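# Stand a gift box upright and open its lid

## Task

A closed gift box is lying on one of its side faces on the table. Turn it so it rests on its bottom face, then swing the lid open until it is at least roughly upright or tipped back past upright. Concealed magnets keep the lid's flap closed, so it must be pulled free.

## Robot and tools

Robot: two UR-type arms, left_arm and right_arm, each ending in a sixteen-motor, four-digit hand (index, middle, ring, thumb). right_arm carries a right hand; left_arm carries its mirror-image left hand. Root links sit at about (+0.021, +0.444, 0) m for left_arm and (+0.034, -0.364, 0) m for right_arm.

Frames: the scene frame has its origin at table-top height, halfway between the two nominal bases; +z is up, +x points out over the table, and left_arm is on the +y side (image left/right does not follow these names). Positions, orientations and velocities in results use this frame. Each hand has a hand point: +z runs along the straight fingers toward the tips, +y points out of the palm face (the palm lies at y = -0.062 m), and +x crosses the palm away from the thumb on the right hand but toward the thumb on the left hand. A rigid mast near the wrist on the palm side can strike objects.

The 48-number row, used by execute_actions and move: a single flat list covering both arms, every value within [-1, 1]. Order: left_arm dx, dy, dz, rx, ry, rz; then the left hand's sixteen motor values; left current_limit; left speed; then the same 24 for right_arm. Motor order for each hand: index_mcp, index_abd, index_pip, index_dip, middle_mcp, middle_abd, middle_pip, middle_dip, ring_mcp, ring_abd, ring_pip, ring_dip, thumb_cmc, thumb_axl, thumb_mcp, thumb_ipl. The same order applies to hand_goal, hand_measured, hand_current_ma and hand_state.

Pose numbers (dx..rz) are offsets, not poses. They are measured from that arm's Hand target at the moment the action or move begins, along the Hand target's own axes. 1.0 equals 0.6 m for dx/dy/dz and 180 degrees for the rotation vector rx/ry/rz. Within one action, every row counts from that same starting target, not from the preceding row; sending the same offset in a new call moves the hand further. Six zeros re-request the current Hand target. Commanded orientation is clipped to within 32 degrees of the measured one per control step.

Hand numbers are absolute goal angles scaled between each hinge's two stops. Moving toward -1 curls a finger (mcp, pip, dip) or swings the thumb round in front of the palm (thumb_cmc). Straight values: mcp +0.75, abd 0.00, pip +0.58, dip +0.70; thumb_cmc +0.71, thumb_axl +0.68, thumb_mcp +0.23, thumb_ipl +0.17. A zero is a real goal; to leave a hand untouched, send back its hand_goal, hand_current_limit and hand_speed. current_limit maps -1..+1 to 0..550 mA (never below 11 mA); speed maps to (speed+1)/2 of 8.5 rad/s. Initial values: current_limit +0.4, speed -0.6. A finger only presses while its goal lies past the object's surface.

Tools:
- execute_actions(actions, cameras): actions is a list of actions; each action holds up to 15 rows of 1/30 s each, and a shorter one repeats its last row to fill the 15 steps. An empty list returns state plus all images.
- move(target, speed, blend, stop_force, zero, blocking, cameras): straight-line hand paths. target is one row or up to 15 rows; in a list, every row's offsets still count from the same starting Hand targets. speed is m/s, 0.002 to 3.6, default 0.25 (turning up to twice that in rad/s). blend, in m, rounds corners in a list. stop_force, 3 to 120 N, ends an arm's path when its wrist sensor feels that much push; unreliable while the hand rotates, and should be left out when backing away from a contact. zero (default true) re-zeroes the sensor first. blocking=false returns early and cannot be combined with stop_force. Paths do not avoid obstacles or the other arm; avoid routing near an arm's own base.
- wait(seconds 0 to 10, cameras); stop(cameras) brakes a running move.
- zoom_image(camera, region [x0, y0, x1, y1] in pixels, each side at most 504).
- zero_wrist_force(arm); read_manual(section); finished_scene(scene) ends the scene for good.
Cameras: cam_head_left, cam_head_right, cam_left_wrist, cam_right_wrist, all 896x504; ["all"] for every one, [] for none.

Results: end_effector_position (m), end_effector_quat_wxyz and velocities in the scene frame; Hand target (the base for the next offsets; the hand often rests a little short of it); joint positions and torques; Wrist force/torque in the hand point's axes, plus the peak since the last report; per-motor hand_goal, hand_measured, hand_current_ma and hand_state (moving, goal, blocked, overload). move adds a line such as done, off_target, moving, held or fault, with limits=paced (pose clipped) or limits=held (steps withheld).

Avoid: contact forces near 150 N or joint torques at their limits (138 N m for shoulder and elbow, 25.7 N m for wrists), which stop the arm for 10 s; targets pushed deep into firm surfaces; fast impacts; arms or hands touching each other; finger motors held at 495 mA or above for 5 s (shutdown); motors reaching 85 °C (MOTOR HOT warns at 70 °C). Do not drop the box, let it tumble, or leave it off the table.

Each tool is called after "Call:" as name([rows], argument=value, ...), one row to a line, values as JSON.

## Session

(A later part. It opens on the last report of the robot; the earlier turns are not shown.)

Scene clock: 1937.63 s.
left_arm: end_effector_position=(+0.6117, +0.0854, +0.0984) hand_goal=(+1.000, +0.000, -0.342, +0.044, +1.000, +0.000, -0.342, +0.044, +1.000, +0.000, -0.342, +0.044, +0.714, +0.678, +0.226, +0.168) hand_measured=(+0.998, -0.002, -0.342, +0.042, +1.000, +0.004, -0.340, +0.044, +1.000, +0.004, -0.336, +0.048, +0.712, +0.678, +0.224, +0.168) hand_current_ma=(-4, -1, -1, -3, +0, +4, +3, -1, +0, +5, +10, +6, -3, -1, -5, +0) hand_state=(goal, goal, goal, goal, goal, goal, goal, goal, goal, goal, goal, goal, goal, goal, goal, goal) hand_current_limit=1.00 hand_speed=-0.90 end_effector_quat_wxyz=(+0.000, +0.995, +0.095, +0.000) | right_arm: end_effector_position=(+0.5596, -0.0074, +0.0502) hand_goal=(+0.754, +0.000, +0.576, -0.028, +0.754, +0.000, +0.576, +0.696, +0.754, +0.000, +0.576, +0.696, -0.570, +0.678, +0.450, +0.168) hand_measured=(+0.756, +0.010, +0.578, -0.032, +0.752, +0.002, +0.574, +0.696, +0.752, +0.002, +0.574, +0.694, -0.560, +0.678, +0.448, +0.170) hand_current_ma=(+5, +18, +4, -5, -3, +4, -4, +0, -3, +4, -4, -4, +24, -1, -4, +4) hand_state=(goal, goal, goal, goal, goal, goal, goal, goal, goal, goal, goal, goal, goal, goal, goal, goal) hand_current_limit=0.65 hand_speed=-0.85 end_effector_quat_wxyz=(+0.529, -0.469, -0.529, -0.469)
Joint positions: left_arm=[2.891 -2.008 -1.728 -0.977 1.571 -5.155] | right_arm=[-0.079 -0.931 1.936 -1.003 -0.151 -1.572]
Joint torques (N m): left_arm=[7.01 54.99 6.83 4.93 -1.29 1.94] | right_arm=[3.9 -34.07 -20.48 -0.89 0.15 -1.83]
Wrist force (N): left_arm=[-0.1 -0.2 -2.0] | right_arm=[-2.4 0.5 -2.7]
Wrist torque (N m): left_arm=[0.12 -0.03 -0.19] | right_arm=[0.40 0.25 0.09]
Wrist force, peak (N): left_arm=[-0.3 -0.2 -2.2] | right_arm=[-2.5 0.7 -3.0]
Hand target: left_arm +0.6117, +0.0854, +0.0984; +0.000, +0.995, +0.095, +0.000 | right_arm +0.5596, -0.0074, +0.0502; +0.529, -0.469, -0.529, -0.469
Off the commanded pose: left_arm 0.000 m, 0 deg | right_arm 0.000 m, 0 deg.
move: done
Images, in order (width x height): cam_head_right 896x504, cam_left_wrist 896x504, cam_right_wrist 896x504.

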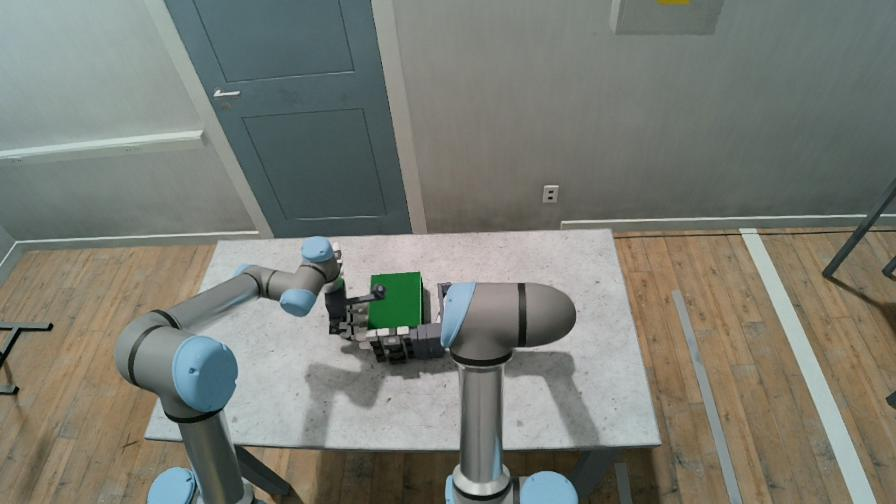

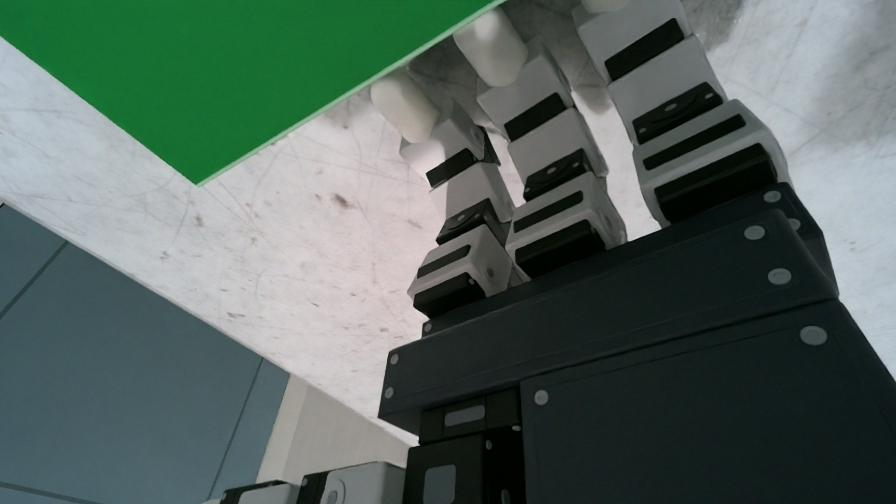

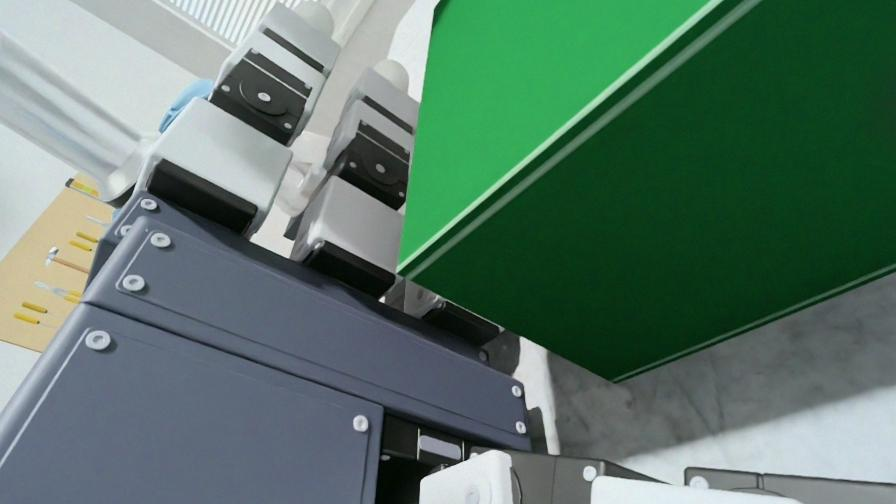

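Call:
move([
  [0,0,0,0,0,0,1,0,-0.343,0.044,1,0,-0.343,0.044,1,0,-0.343,0.044,0.714,0.678,0.226,0.168,1,-0.9,0,-0.055,0,0,0,0,0.754,0,0.576,-0.029,0.754,0,0.576,0.696,0.754,0,0.576,0.696,-0.571,0.678,0.45,0.168,0.65,-0.85],
  [0,0,0,0,0,0,1,0,-0.343,0.044,1,0,-0.343,0.044,1,0,-0.343,0.044,0.714,0.678,0.226,0.168,1,-0.9,0.333,-0.055,0,0,0,0,0.754,0,0.576,-0.029,0.754,0,0.576,0.696,0.754,0,0.576,0.696,-0.571,0.678,0.45,0.168,0.65,-0.85],
  [0,0,0,0,0,0,1,0,-0.343,0.044,1,0,-0.343,0.044,1,0,-0.343,0.044,0.714,0.678,0.226,0.168,1,-0.9,0.333,-0.137,-0.308,-0.1405,-0.165,0.478,0.754,0,0.576,0.696,0.754,0,0.576,0.696,0.754,0,0.576,0.696,0.714,0.678,0.226,0.168,1,-0.6],
  [0,0,0,0,0,0,1,0,-0.343,0.044,1,0,-0.343,0.044,1,0,-0.343,0.044,0.714,0.678,0.226,0.168,1,-0.9,0.1667,0.046,-0.463,-0.1405,-0.165,0.478,0.754,0,0.576,0.696,0.754,0,0.576,0.696,0.754,0,0.576,0.696,0.714,0.678,0.226,0.168,1,-0.6],
], speed=[0.04,0.1,0.2,0.2], cameras=["cam_left_wrist","cam_right_wrist","cam_head_right","cam_head_left"])

Call:
zoom_image(camera="cam_head_left", region=[300, 250, 460, 370])

Call:
zoom_image(camera="cam_head_right", region=[320, 250, 480, 370])

Scene clock: 1975.77 s.
left_arm: end_effector_position=(+0.6117, +0.0854, +0.0984) hand_goal=(+1.000, +0.000, -0.342, +0.044, +1.000, +0.000, -0.342, +0.044, +1.000, +0.000, -0.342, +0.044, +0.714, +0.678, +0.226, +0.168) hand_measured=(+0.998, -0.002, -0.342, +0.042, +1.000, +0.004, -0.340, +0.044, +1.000, +0.004, -0.336, +0.048, +0.712, +0.678, +0.224, +0.168) hand_current_ma=(-4, -1, -1, -3, +0, +4, +3, -1, +0, +5, +10, +6, -3, -1, -5, +0) hand_state=(goal, goal, goal, goal, goal, goal, goal, goal, goal, goal, goal, goal, goal, goal, goal, goal) hand_current_limit=1.00 hand_speed=-0.90 end_effector_quat_wxyz=(+0.000, +0.995, +0.095, +0.000) | right_arm: end_effector_position=(+0.4998, -0.2006, +0.2499) hand_goal=(+0.754, +0.000, +0.576, +0.696, +0.754, +0.000, +0.576, +0.696, +0.754, +0.000, +0.576, +0.696, +0.714, +0.678, +0.226, +0.168) hand_measured=(+0.748, +0.004, +0.576, +0.692, +0.748, +0.002, +0.574, +0.696, +0.748, +0.002, +0.574, +0.694, +0.696, +0.678, +0.226, +0.170) hand_current_ma=(-14, +5, +0, -6, -13, +4, -4, +0, -13, +4, -4, -4, -49, -1, +0, +2) hand_state=(goal, goal, goal, goal, goal, goal, goal, goal, goal, goal, goal, goal, goal, goal, goal, goal) hand_current_limit=1.00 hand_speed=-0.60 end_effector_quat_wxyz=(-0.459, +0.885, +0.075, -0.039)
Joint positions: left_arm=[2.891 -2.008 -1.728 -0.977 1.571 -5.155] | right_arm=[-0.251 -1.514 1.743 -1.322 -0.706 0.973]
Joint torques (N m): left_arm=[8.58 54.95 7.85 4.88 -1.47 1.87] | right_arm=[-5.33 -11.71 -35.23 0.07 -1.49 2.18]
Wrist force (N): left_arm=[-0.3 -0.3 -2.1] | right_arm=[0.4 1.0 -3.2]
Wrist torque (N m): left_arm=[0.12 0.00 -0.20] | right_arm=[0.30 0.11 0.03]
Wrist force, peak (N): left_arm=[-0.3 -0.4 -2.4] | right_arm=[-3.1 1.0 -2.9]
Hand target: left_arm +0.6117, +0.0854, +0.0984; +0.000, +0.995, +0.095, +0.000 | right_arm +0.4998, -0.2006, +0.2499; -0.459, +0.885, +0.075, -0.039 (not the last commanded pose)
Off the commanded pose: left_arm 0.000 m, 0 deg | right_arm 0.175 m, 0 deg.
move: off_target (right_arm; path cut at 10 s); path passed 3 of 4 targets

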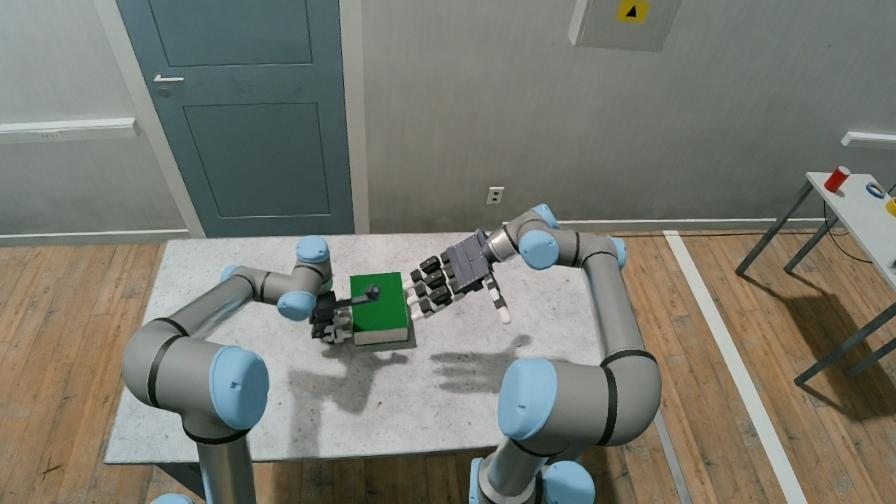

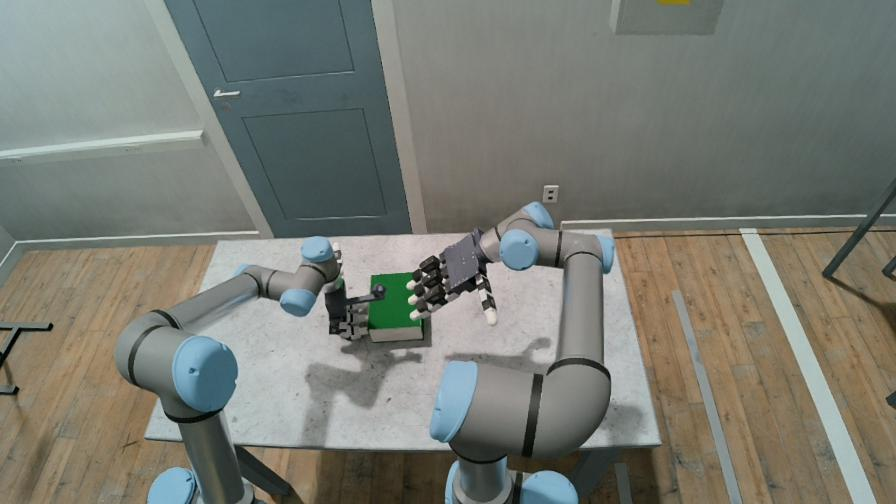

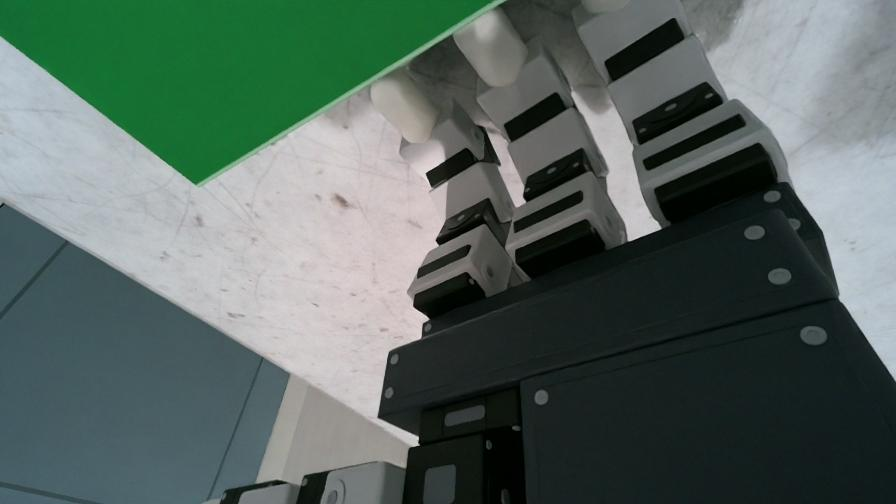

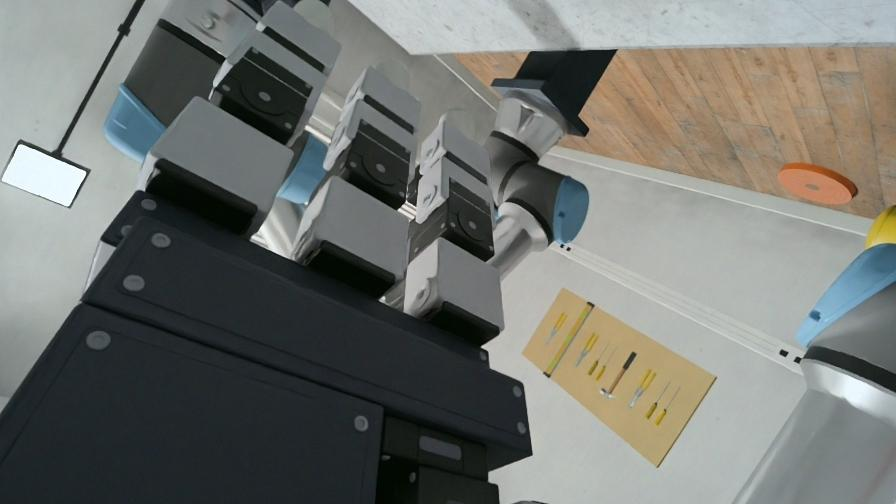

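Scaled by 3.150 from the camera's 896x504 image, which has a finer 1280x720 frame.

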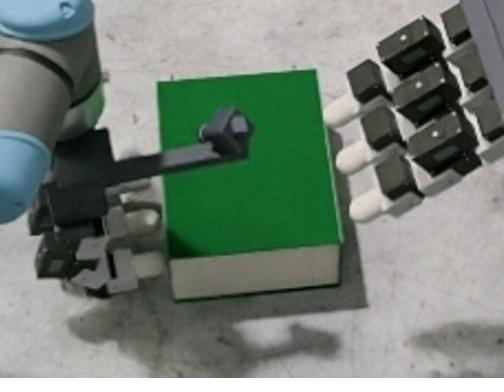

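Scaled by 3.150 from the camera's 896x504 image, which has a finer 1280x720 frame.

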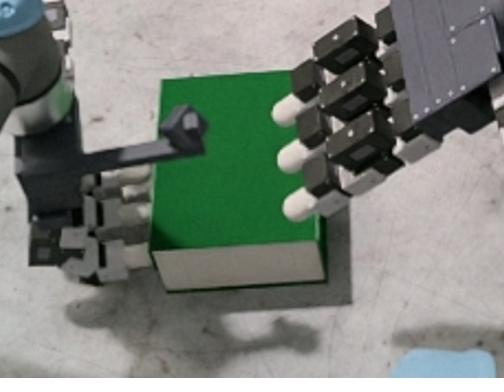

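Call:
zoom_image(camera="cam_head_left", region=[340, 265, 420, 350])

Scaled by 5.929 from the camera's 896x504 image, which has a finer 1280x720 frame.

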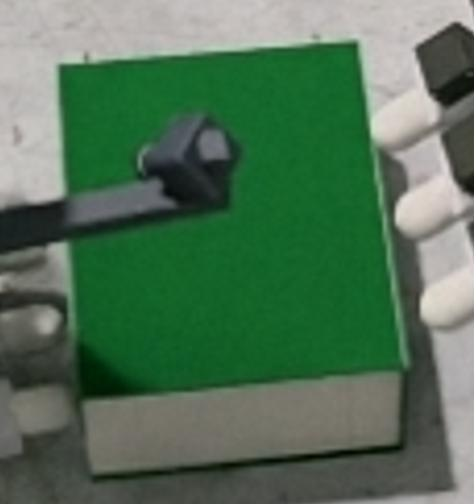

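Call:
move([
  [0.0182,-0.0212,0.0188,0,0,0.0444,1,0,-0.343,0.044,1,0,-0.343,0.044,1,0,-0.343,0.044,0.714,0.678,0.226,0.168,1,-0.9,0.1219,0.2474,0.025,0,0.0318,0.0224,0.754,0,0.576,0.696,0.754,0,0.576,0.696,0.754,0,0.576,0.696,0.714,0.678,0.226,0.168,1,-0.6],
  [0.0182,-0.0212,0.0188,0,0,0.0444,1,0,-0.343,0.044,1,0,-0.343,0.044,1,0,-0.343,0.044,0.714,0.678,0.226,0.168,1,-0.9,0.1219,0.3743,0.1142,0,0.0318,0.0224,0.754,0,0.576,0.696,0.754,0,0.576,0.696,0.754,0,0.576,0.696,0.714,0.678,0.226,0.168,1,-0.6],
], speed=0.1)

Call:
zoom_image(camera="cam_head_left", region=[300, 250, 460, 370])

Call:
execute_actions(actions=[], cameras=["cam_right_wrist","cam_head_right"])

Call:
zoom_image(camera="cam_head_right", region=[320, 250, 480, 370])

Scene clock: 2026.00 s.
left_arm: end_effector_position=(+0.6200, +0.1000, +0.0871) hand_goal=(+1.000, +0.000, -0.342, +0.044, +1.000, +0.000, -0.342, +0.044, +1.000, +0.000, -0.342, +0.044, +0.714, +0.678, +0.226, +0.168) hand_measured=(+0.998, -0.002, -0.342, +0.042, +1.000, +0.004, -0.340, +0.044, +1.000, +0.004, -0.336, +0.048, +0.712, +0.678, +0.224, +0.168) hand_current_ma=(-4, -1, -1, -3, +0, +4, +3, -1, +0, +5, +9, +6, -3, -1, -5, +0) hand_state=(goal, goal, goal, goal, goal, goal, goal, goal, goal, goal, goal, goal, goal, goal, goal, goal) hand_current_limit=1.00 hand_speed=-0.90 end_effector_quat_wxyz=(+0.000, +1.000, +0.026, +0.000) | right_arm: end_effector_position=(+0.5841, -0.2607, +0.0269) hand_goal=(+0.754, +0.000, +0.576, +0.696, +0.754, +0.000, +0.576, +0.696, +0.754, +0.000, +0.576, +0.696, +0.714, +0.678, +0.226, +0.168) hand_measured=(+0.746, +0.004, +0.576, +0.692, +0.748, +0.002, +0.574, +0.696, +0.748, +0.002, +0.574, +0.694, +0.696, +0.678, +0.226, +0.170) hand_current_ma=(-15, +4, +0, -6, -14, +4, -4, +0, -14, +4, -4, -4, -49, -1, -1, +2) hand_state=(goal, goal, goal, goal, goal, goal, goal, goal, goal, goal, goal, goal, goal, goal, goal, goal) hand_current_limit=1.00 hand_speed=-0.60 end_effector_quat_wxyz=(-0.460, +0.888, +0.021, -0.011)
Joint positions: left_arm=[2.929 -2.042 -1.709 -0.962 1.571 -4.978] | right_arm=[-0.338 -1.105 1.868 -1.893 -0.691 1.022]
Joint torques (N m): left_arm=[6.72 29.9 27.58 4.7 -1.33 1.9] | right_arm=[7.4 -23.17 -7.41 -3.22 2.39 2.21]
Wrist force (N): left_arm=[-0.2 -0.1 -2.0] | right_arm=[0.2 0.8 -3.0]
Wrist torque (N m): left_arm=[0.15 -0.03 -0.21] | right_arm=[0.25 0.09 0.05]
Wrist force, peak (N): left_arm=[-0.5 0.0 -2.3] | right_arm=[0.4 1.4 -3.6]
Hand target: left_arm +0.6200, +0.1000, +0.0871; +0.000, +1.000, +0.026, +0.000 | right_arm +0.5842, -0.2607, +0.0268; -0.460, +0.888, +0.021, -0.011
Off the commanded pose: left_arm 0.000 m, 0 deg | right_arm 0.000 m, 0 deg.
move: done

Scaled by 3.150 from the camera's 896x504 image, which has a finer 1280x720 frame.
This view is cut from an older image: the scene may have changed since it was taken.

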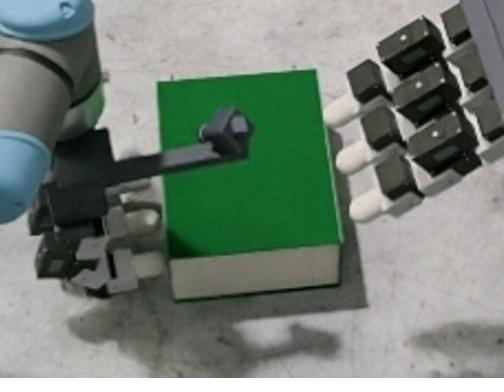

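Scene clock: 2026.00 s.
left_arm: end_effector_position=(+0.6200, +0.1000, +0.0871) hand_goal=(+1.000, +0.000, -0.342, +0.044, +1.000, +0.000, -0.342, +0.044, +1.000, +0.000, -0.342, +0.044, +0.714, +0.678, +0.226, +0.168) hand_measured=(+0.998, -0.002, -0.342, +0.042, +1.000, +0.004, -0.340, +0.044, +1.000, +0.004, -0.336, +0.048, +0.712, +0.678, +0.224, +0.168) hand_current_ma=(-4, -1, -1, -3, +0, +4, +3, -1, +0, +5, +9, +6, -3, -1, -5, +0) hand_state=(goal, goal, goal, goal, goal, goal, goal, goal, goal, goal, goal, goal, goal, goal, goal, goal) hand_current_limit=1.00 hand_speed=-0.90 end_effector_quat_wxyz=(+0.000, +1.000, +0.026, +0.000) | right_arm: end_effector_position=(+0.5841, -0.2607, +0.0269) hand_goal=(+0.754, +0.000, +0.576, +0.696, +0.754, +0.000, +0.576, +0.696, +0.754, +0.000, +0.576, +0.696, +0.714, +0.678, +0.226, +0.168) hand_measured=(+0.746, +0.004, +0.576, +0.692, +0.748, +0.002, +0.574, +0.696, +0.748, +0.002, +0.574, +0.694, +0.696, +0.678, +0.226, +0.170) hand_current_ma=(-15, +4, +0, -6, -14, +4, -4, +0, -14, +4, -4, -4, -49, -1, -1, +2) hand_state=(goal, goal, goal, goal, goal, goal, goal, goal, goal, goal, goal, goal, goal, goal, goal, goal) hand_current_limit=1.00 hand_speed=-0.60 end_effector_quat_wxyz=(-0.460, +0.888, +0.021, -0.011)
Joint positions: left_arm=[2.929 -2.042 -1.709 -0.962 1.571 -4.978] | right_arm=[-0.338 -1.105 1.868 -1.893 -0.691 1.022]
Joint velocities: within noise
Joint torques (N m): left_arm=[6.72 29.9 27.58 4.7 -1.33 1.9] | right_arm=[7.4 -23.17 -7.41 -3.22 2.39 2.21]
Motor temperatures (°C): left_arm=[24 32 25 31 34 28] | right_arm=[25 30 24 27 30 30]
Wrist force (N): left_arm=[-0.2 -0.1 -2.0] | right_arm=[0.2 0.8 -3.0]
Wrist torque (N m): left_arm=[0.15 -0.03 -0.21] | right_arm=[0.25 0.09 0.05]
Wrist force, peak (N): left_arm=[-0.2 -0.1 -2.0] | right_arm=[0.2 0.8 -3.0]
Hand target: left_arm +0.6200, +0.1000, +0.0871; +0.000, +1.000, +0.026, +0.000 | right_arm +0.5842, -0.2607, +0.0268; -0.460, +0.888, +0.021, -0.011
Off the commanded pose: left_arm 0.000 m, 0 deg | right_arm 0.000 m, 0 deg.
Images, in order (width x height): cam_head_right 896x504, cam_right_wrist 896x504.

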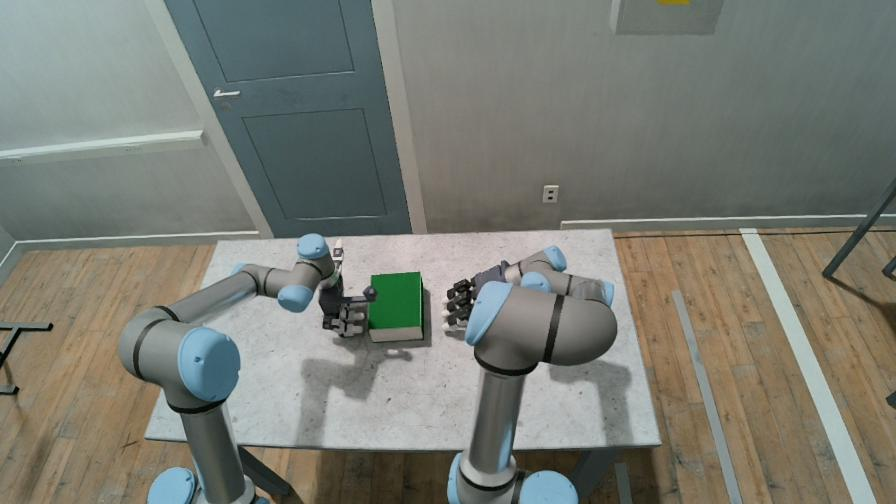

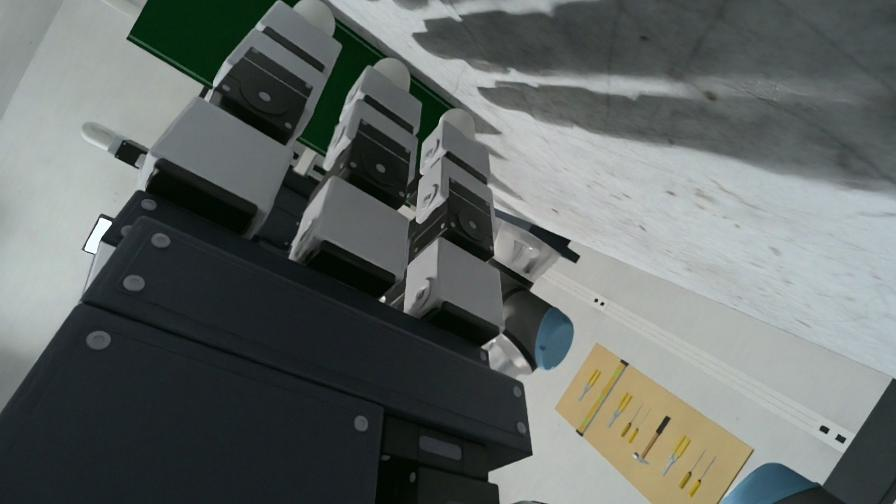

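Scaled by 3.150 from the camera's 896x504 image, which has a finer 1280x720 frame.

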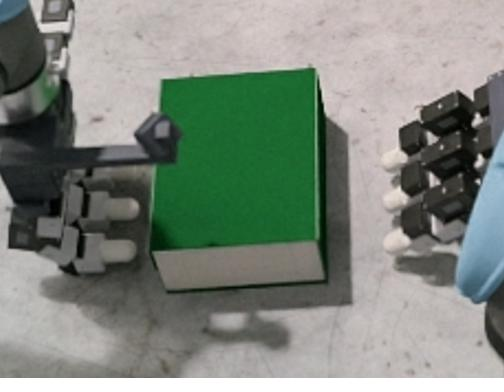

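Call:
move(target=[0,0,0,0,0,0,1,0,-0.343,0.044,1,0,-0.343,0.044,1,0,-0.343,0.044,0.714,0.678,0.226,0.168,1,-0.9,0,-0.0764,0.109,0,0,0,0.754,0,0.576,0.696,0.754,0,0.576,0.696,0.754,0,0.576,0.696,0.714,0.678,0.226,0.168,1,-0.6], speed=0.02, stop_force=3)

Call:
move(target=[0,0.08,0,0,0,0,1,0,-0.343,0.044,1,0,-0.343,0.044,1,0,-0.343,0.044,0.714,0.678,0.226,0.168,1,-0.9,0,0,0,0,0,0,0.754,0,0.576,0.696,0.754,0,0.576,0.696,0.754,0,0.576,0.696,0.714,0.678,0.226,0.168,1,-0.6], speed=0.01, stop_force=8, cameras=["cam_left_wrist","cam_right_wrist","cam_head_right"])

Call:
zoom_image(camera="cam_head_right", region=[320, 250, 480, 370])

Scene clock: 2046.23 s.
left_arm: end_effector_position=(+0.6200, +0.1000, +0.0871) hand_goal=(+1.000, +0.000, -0.342, +0.044, +1.000, +0.000, -0.342, +0.044, +1.000, +0.000, -0.342, +0.044, +0.714, +0.678, +0.226, +0.168) hand_measured=(+0.998, -0.002, -0.342, +0.042, +1.000, +0.002, -0.340, +0.044, +1.000, +0.004, -0.336, +0.046, +0.712, +0.678, +0.224, +0.168) hand_current_ma=(-2, -1, -1, -3, +0, +4, +3, -1, +0, +4, +9, +4, -3, -1, -5, +0) hand_state=(goal, goal, goal, goal, goal, goal, goal, goal, goal, goal, goal, goal, goal, goal, goal, goal) hand_current_limit=1.00 hand_speed=-0.90 end_effector_quat_wxyz=(+0.000, +1.000, +0.026, +0.000) | right_arm: end_effector_position=(+0.5804, -0.1810, +0.0266) hand_goal=(+0.754, +0.000, +0.576, +0.696, +0.754, +0.000, +0.576, +0.696, +0.754, +0.000, +0.576, +0.696, +0.714, +0.678, +0.226, +0.168) hand_measured=(+0.746, +0.004, +0.576, +0.692, +0.748, +0.002, +0.574, +0.696, +0.748, +0.002, +0.574, +0.694, +0.696, +0.678, +0.226, +0.170) hand_current_ma=(-18, +4, +0, -6, -15, +4, -4, +0, -15, +4, -4, -4, -49, -1, -1, +2) hand_state=(goal, goal, goal, goal, goal, goal, goal, goal, goal, goal, goal, goal, goal, goal, goal, goal) hand_current_limit=1.00 hand_speed=-0.60 end_effector_quat_wxyz=(-0.460, +0.887, +0.021, -0.011)
Joint positions: left_arm=[2.929 -2.042 -1.709 -0.962 1.571 -4.978] | right_arm=[-0.201 -1.093 1.904 -2.104 -0.642 1.23]
Joint torques (N m): left_arm=[3.6 29.38 27.49 4.91 -1.04 1.57] | right_arm=[2.59 -23.83 -7.77 -0.61 3.89 -0.69]
Wrist force (N): left_arm=[-0.4 -2.1 -2.6] | right_arm=[0.4 0.8 -7.0]
Wrist torque (N m): left_arm=[0.30 -0.06 -0.12] | right_arm=[0.48 0.18 0.04]
Wrist force, peak (N): left_arm=[-0.5 -2.6 -2.7] | right_arm=[0.4 1.1 -7.0]
Hand target: left_arm +0.6200, +0.1000, +0.0871; +0.000, +1.000, +0.026, +0.000 | right_arm +0.5804, -0.1810, +0.0266; -0.460, +0.887, +0.021, -0.011
Off the commanded pose: left_arm 0.000 m, 0 deg | right_arm 0.000 m, 0 deg.
move: contact (right_arm)

Scene clock: 2047.57 s.
left_arm: end_effector_position=(+0.6201, +0.0994, +0.0871) hand_goal=(+1.000, +0.000, -0.342, +0.044, +1.000, +0.000, -0.342, +0.044, +1.000, +0.000, -0.342, +0.044, +0.714, +0.678, +0.226, +0.168) hand_measured=(+1.000, -0.002, -0.342, +0.038, +1.000, +0.002, -0.338, +0.038, +1.000, +0.002, -0.332, +0.040, +0.712, +0.678, +0.224, +0.168) hand_current_ma=(+0, -1, +0, -9, +0, +2, +8, -8, +0, +2, +18, -6, -3, -1, -5, +0) hand_state=(goal, goal, goal, goal, goal, goal, goal, goal, goal, goal, goal, goal, goal, goal, goal, goal) hand_current_limit=1.00 hand_speed=-0.90 end_effector_quat_wxyz=(+0.000, +1.000, +0.026, +0.000) | right_arm: end_effector_position=(+0.5804, -0.1810, +0.0266) hand_goal=(+0.754, +0.000, +0.576, +0.696, +0.754, +0.000, +0.576, +0.696, +0.754, +0.000, +0.576, +0.696, +0.714, +0.678, +0.226, +0.168) hand_measured=(+0.746, +0.002, +0.576, +0.694, +0.746, +0.002, +0.574, +0.696, +0.746, +0.002, +0.574, +0.694, +0.696, +0.678, +0.226, +0.170) hand_current_ma=(-20, +3, +0, -4, -16, +2, -4, +0, -17, +2, -4, -2, -49, -1, -1, +2) hand_state=(goal, goal, goal, goal, goal, goal, goal, goal, goal, goal, goal, goal, goal, goal, goal, goal) hand_current_limit=1.00 hand_speed=-0.60 end_effector_quat_wxyz=(-0.460, +0.887, +0.021, -0.011)
Joint positions: left_arm=[2.928 -2.043 -1.708 -0.962 1.571 -4.979] | right_arm=[-0.201 -1.093 1.904 -2.103 -0.642 1.229]
Joint torques (N m): left_arm=[3.55 54.88 7 5.48 -2.29 1.67] | right_arm=[-0.84 -27.88 -13.51 -0.13 2.21 -1.54]
Wrist force (N): left_arm=[-0.7 -6.3 -3.0] | right_arm=[0.6 1.2 -13.4]
Wrist torque (N m): left_arm=[0.46 -0.11 0.02] | right_arm=[0.98 0.35 0.06]
Wrist force, peak (N): left_arm=[-0.7 -12.9 -4.7] | right_arm=[0.5 1.2 -13.7]
Hand target: left_arm +0.6201, +0.0994, +0.0871; +0.000, +1.000, +0.026, +0.000 (not the last commanded pose) | right_arm +0.5804, -0.1810, +0.0266; -0.460, +0.887, +0.021, -0.011
Off the commanded pose: left_arm 0.047 m, 0 deg | right_arm 0.000 m, 0 deg.
move: contact (left_arm)
Images, in order (width x height): cam_head_right 896x504, cam_left_wrist 896x504, cam_right_wrist 896x504.

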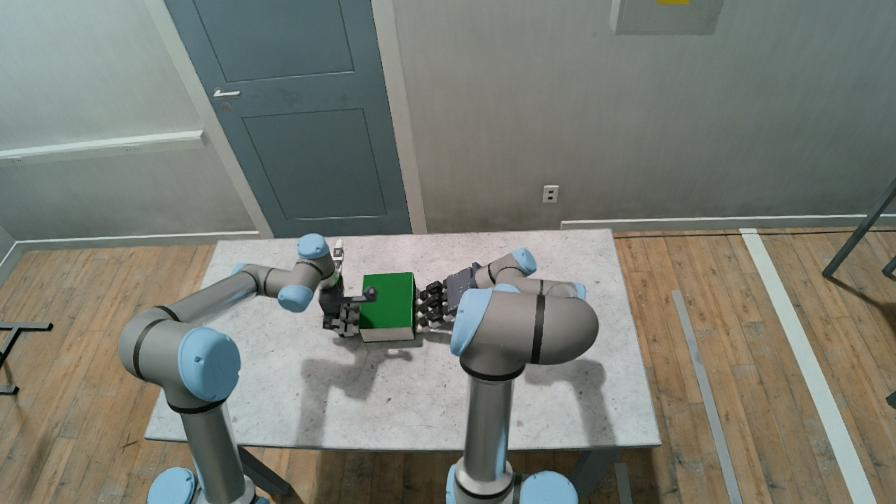

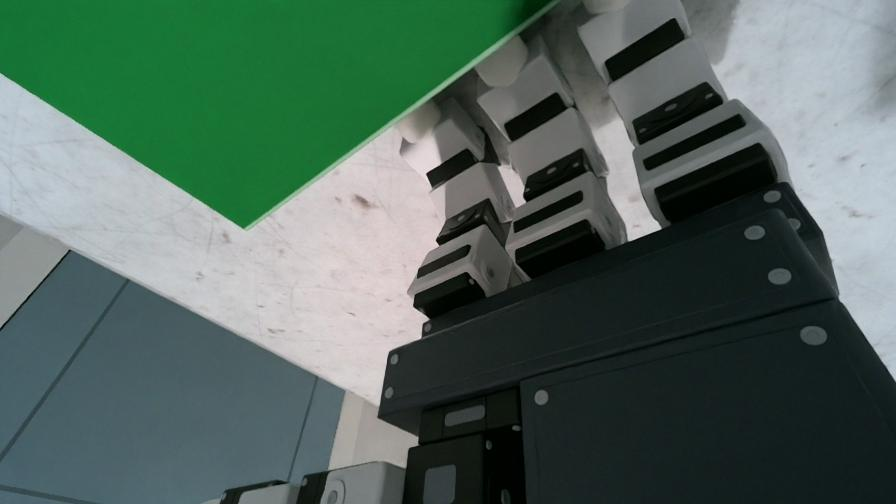

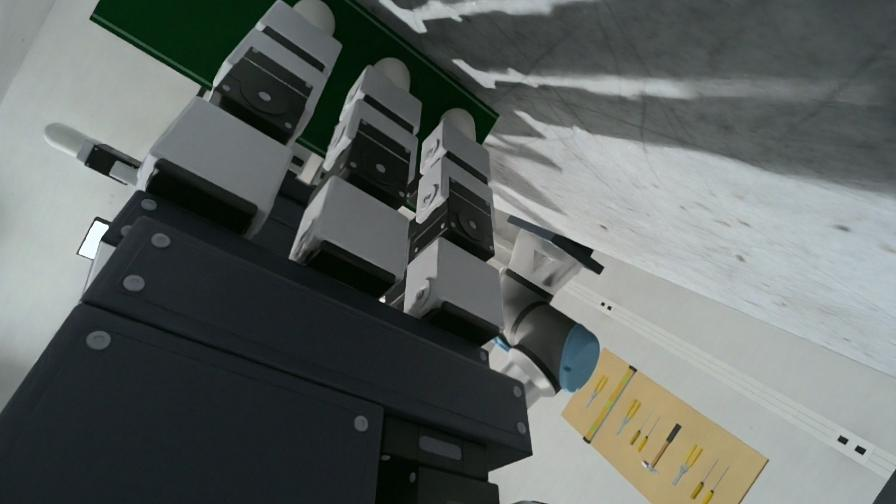

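Scaled by 3.150 from the camera's 896x504 image, which has a finer 1280x720 frame.

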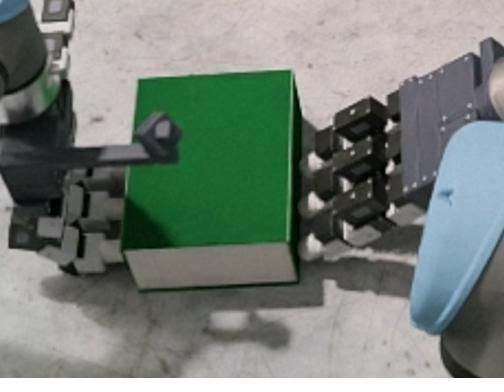

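Call:
move([
  [0,0.027,-0.07,0,0,0,1,0,-0.343,0.044,1,0,-0.343,0.044,1,0,-0.343,0.044,0.714,0.678,0.226,0.168,1,-0.9,0,0.0067,-0.0095,0,0,0,0.754,0,0.576,0.696,0.754,0,0.576,0.696,0.754,0,0.576,0.696,0.714,0.678,0.226,0.168,1,-0.6],
  [0,0.066,-0.133,0,0,0,1,0,-0.343,0.044,1,0,-0.343,0.044,1,0,-0.343,0.044,0.714,0.678,0.226,0.168,1,-0.9,0,0.0153,-0.0218,0,0,0,0.754,0,0.576,0.696,0.754,0,0.576,0.696,0.754,0,0.576,0.696,0.714,0.678,0.226,0.168,1,-0.6],
], speed=0.02, blend=0.008, cameras=["cam_left_wrist","cam_right_wrist","cam_head_right"])

Call:
zoom_image(camera="cam_head_right", region=[320, 250, 480, 370])

Scene clock: 2070.60 s.
left_arm: end_effector_position=(+0.6222, +0.0599, +0.1668) hand_goal=(+1.000, +0.000, -0.342, +0.044, +1.000, +0.000, -0.342, +0.044, +1.000, +0.000, -0.342, +0.044, +0.714, +0.678, +0.226, +0.168) hand_measured=(+1.000, -0.002, -0.340, +0.042, +1.000, +0.002, -0.332, +0.044, +1.000, +0.000, -0.326, +0.044, +0.712, +0.678, +0.224, +0.168) hand_current_ma=(+0, -1, +4, -3, +0, +2, +18, -1, +0, +0, +35, +0, -3, -1, -5, +0) hand_state=(goal, goal, goal, goal, goal, goal, goal, goal, goal, goal, goal, goal, goal, goal, goal, goal) hand_current_limit=1.00 hand_speed=-0.90 end_effector_quat_wxyz=(+0.000, +1.000, +0.026, +0.000) | right_arm: end_effector_position=(+0.5812, -0.1969, +0.0267) hand_goal=(+0.754, +0.000, +0.576, +0.696, +0.754, +0.000, +0.576, +0.696, +0.754, +0.000, +0.576, +0.696, +0.714, +0.678, +0.226, +0.168) hand_measured=(+0.712, +0.000, +0.564, +0.692, +0.714, -0.002, +0.562, +0.692, +0.712, +0.000, +0.560, +0.692, +0.696, +0.678, +0.226, +0.170) hand_current_ma=(-135, -1, -25, -6, -133, -1, -31, -6, -134, -1, -36, -7, -49, -1, -1, +2) hand_state=(blocked, goal, goal, goal, blocked, goal, goal, goal, blocked, goal, goal, goal, goal, goal, goal, goal) hand_current_limit=1.00 hand_speed=-0.60 end_effector_quat_wxyz=(-0.460, +0.887, +0.021, -0.011)
Joint positions: left_arm=[2.867 -1.992 -1.553 -1.168 1.571 -5.039] | right_arm=[-0.229 -1.098 1.899 -2.059 -0.651 1.185]
Joint torques (N m): left_arm=[-10.07 55.34 30.89 1.65 -0.13 -1.84] | right_arm=[-1.17 -47.41 -28.38 0.22 0.64 -1.66]
Wrist force (N): left_arm=[-0.5 -7.6 -3.8] | right_arm=[0.8 8.3 -7.4]
Wrist torque (N m): left_arm=[0.72 -0.28 0.43] | right_arm=[0.14 0.19 0.47]
Wrist force, peak (N): left_arm=[-1.3 -38.0 -8.8] | right_arm=[-0.4 2.6 -34.7]
Hand target: left_arm +0.6222, +0.0598, +0.1669; +0.000, +1.000, +0.026, +0.000 | right_arm +0.5812, -0.1970, +0.0267; -0.460, +0.887, +0.021, -0.011
Off the commanded pose: left_arm 0.000 m, 0 deg | right_arm 0.000 m, 0 deg.
move: done
Images, in order (width x height): cam_head_right 896x504, cam_left_wrist 896x504, cam_right_wrist 896x504.

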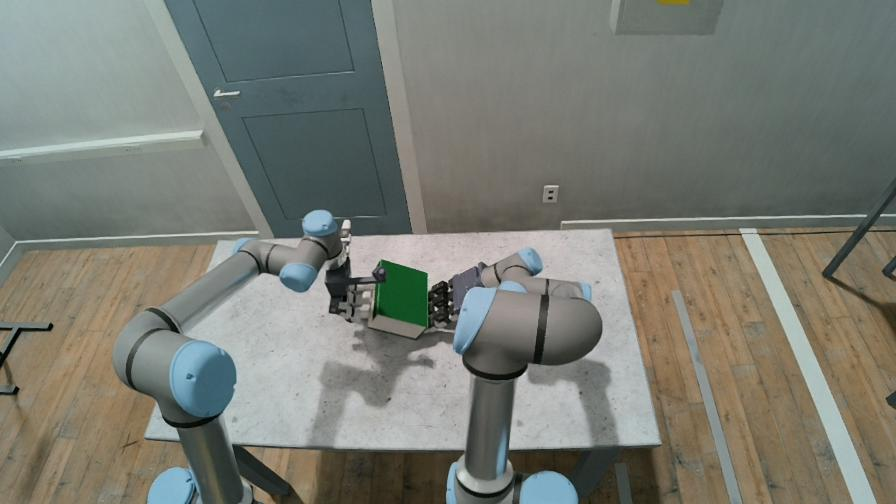

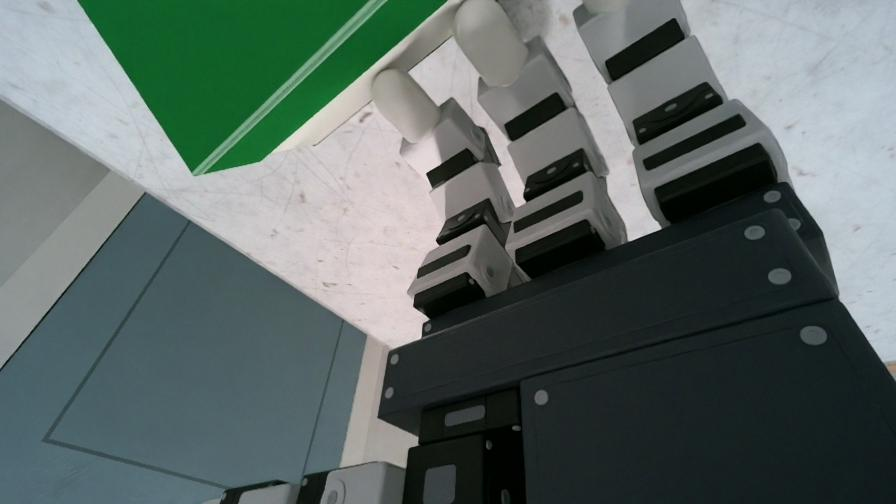

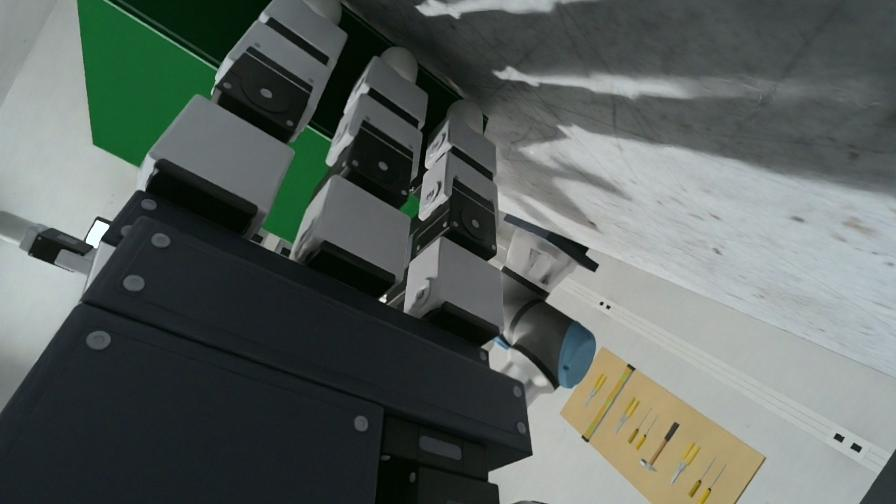

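Scaled by 3.150 from the camera's 896x504 image, which has a finer 1280x720 frame.

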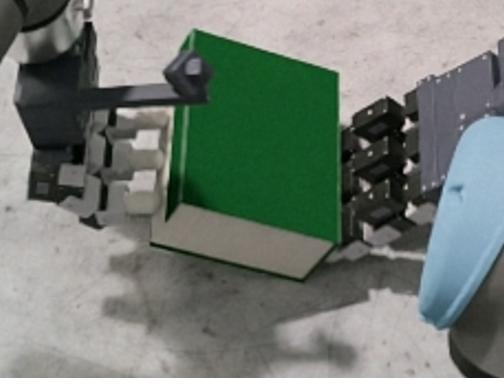

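Call:
move([
  [0,0.05,-0.05,0,0,0,1,0,-0.343,0.044,1,0,-0.343,0.044,1,0,-0.343,0.044,0.714,0.678,0.226,0.168,1,-0.9,0,0.0172,-0.0245,0,0,0,0.754,0,0.576,0.696,0.754,0,0.576,0.696,0.754,0,0.576,0.696,0.714,0.678,0.226,0.168,1,-0.6],
  [0,0.11,-0.085,0,0,0,1,0,-0.343,0.044,1,0,-0.343,0.044,1,0,-0.343,0.044,0.714,0.678,0.226,0.168,1,-0.9,0,0.043,-0.0614,0,0,0,0.754,0,0.576,0.696,0.754,0,0.576,0.696,0.754,0,0.576,0.696,0.714,0.678,0.226,0.168,1,-0.6],
], speed=0.02, blend=0.008, cameras=["cam_left_wrist","cam_right_wrist","cam_head_right"])

Call:
zoom_image(camera="cam_head_right", region=[320, 250, 480, 370])

Scene clock: 2091.87 s.
left_arm: end_effector_position=(+0.6256, -0.0060, +0.2179) hand_goal=(+1.000, +0.000, -0.342, +0.044, +1.000, +0.000, -0.342, +0.044, +1.000, +0.000, -0.342, +0.044, +0.714, +0.678, +0.226, +0.168) hand_measured=(+1.000, +0.000, -0.336, +0.044, +1.000, +0.002, -0.336, +0.042, +1.000, +0.000, -0.336, +0.042, +0.712, +0.678, +0.224, +0.168) hand_current_ma=(+0, -1, +9, -1, +0, +1, +11, -2, +0, +0, +9, -2, -2, -1, -5, +0) hand_state=(goal, goal, goal, goal, goal, goal, goal, goal, goal, goal, goal, goal, goal, goal, goal, goal) hand_current_limit=1.00 hand_speed=-0.90 end_effector_quat_wxyz=(+0.000, +1.000, +0.026, +0.000) | right_arm: end_effector_position=(+0.5833, -0.2418, +0.0268) hand_goal=(+0.754, +0.000, +0.576, +0.696, +0.754, +0.000, +0.576, +0.696, +0.754, +0.000, +0.576, +0.696, +0.714, +0.678, +0.226, +0.168) hand_measured=(+0.732, +0.000, +0.570, +0.692, +0.734, +0.000, +0.568, +0.692, +0.734, +0.000, +0.570, +0.692, +0.696, +0.678, +0.226, +0.170) hand_current_ma=(-60, -1, -13, -6, -54, -1, -14, -6, -54, -1, -13, -7, -48, -1, -1, +2) hand_state=(blocked, goal, goal, goal, goal, goal, goal, goal, goal, goal, goal, goal, goal, goal, goal, goal) hand_current_limit=1.00 hand_speed=-0.60 end_effector_quat_wxyz=(-0.460, +0.888, +0.021, -0.011)
Joint positions: left_arm=[2.773 -2.036 -1.35 -1.327 1.571 -5.134] | right_arm=[-0.306 -1.105 1.879 -1.94 -0.678 1.068]
Joint torques (N m): left_arm=[-5.52 32.78 31.03 0.45 1.61 -1.26] | right_arm=[-5.64 -46.22 -29.91 0.08 -1.38 -1.79]
Wrist force (N): left_arm=[-0.2 1.1 -2.6] | right_arm=[0.4 0.9 -2.9]
Wrist torque (N m): left_arm=[0.36 -0.01 -0.06] | right_arm=[0.21 0.05 0.27]
Wrist force, peak (N): left_arm=[-0.9 -8.3 -4.7] | right_arm=[1.1 9.2 -7.4]
Hand target: left_arm +0.6256, -0.0061, +0.2179; +0.000, +1.000, +0.026, +0.000 | right_arm +0.5833, -0.2419, +0.0268; -0.460, +0.887, +0.021, -0.011
Off the commanded pose: left_arm 0.000 m, 0 deg | right_arm 0.000 m, 0 deg.
move: done
Images, in order (width x height): cam_head_right 896x504, cam_left_wrist 896x504, cam_right_wrist 896x504.

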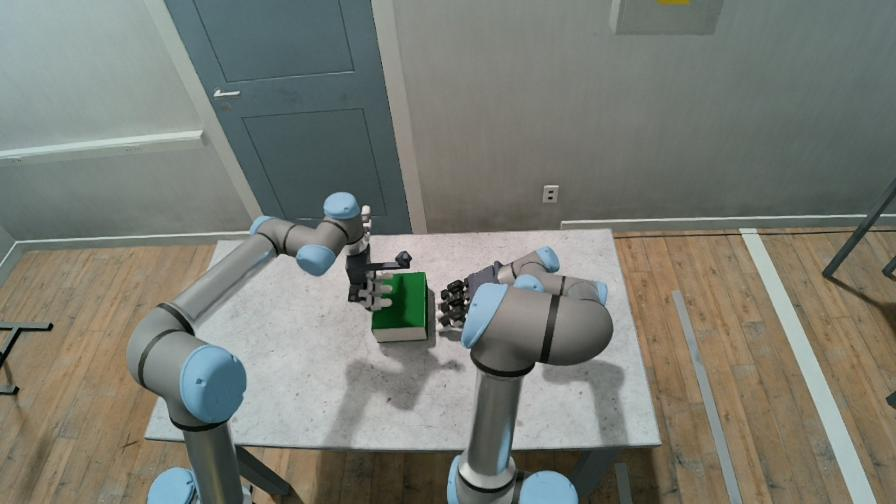

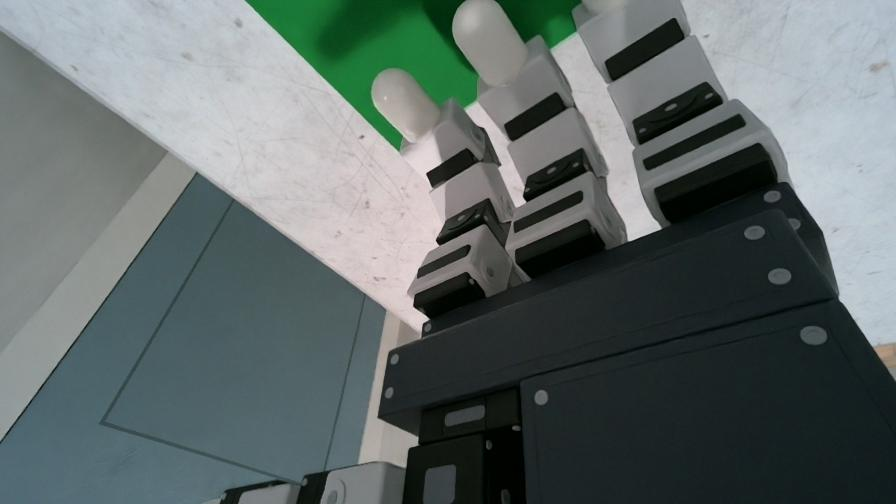

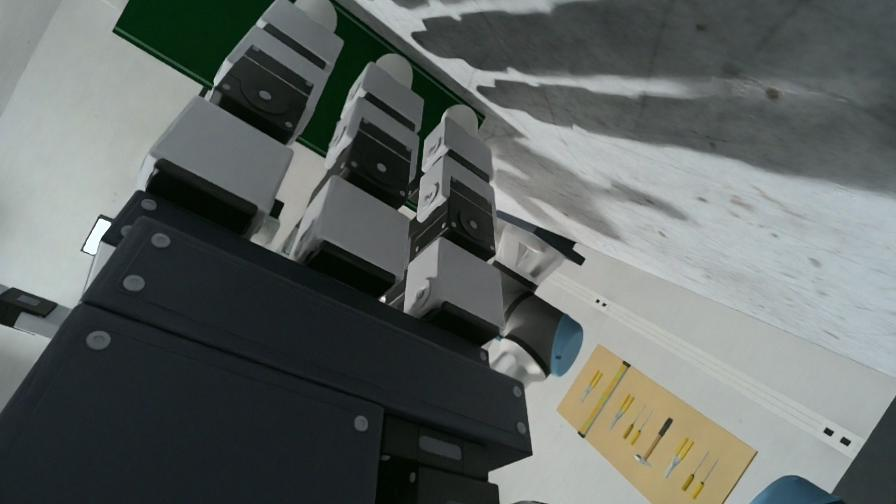

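Scaled by 3.150 from the camera's 896x504 image, which has a finer 1280x720 frame.

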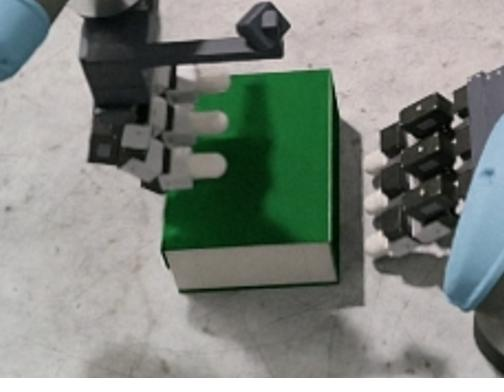

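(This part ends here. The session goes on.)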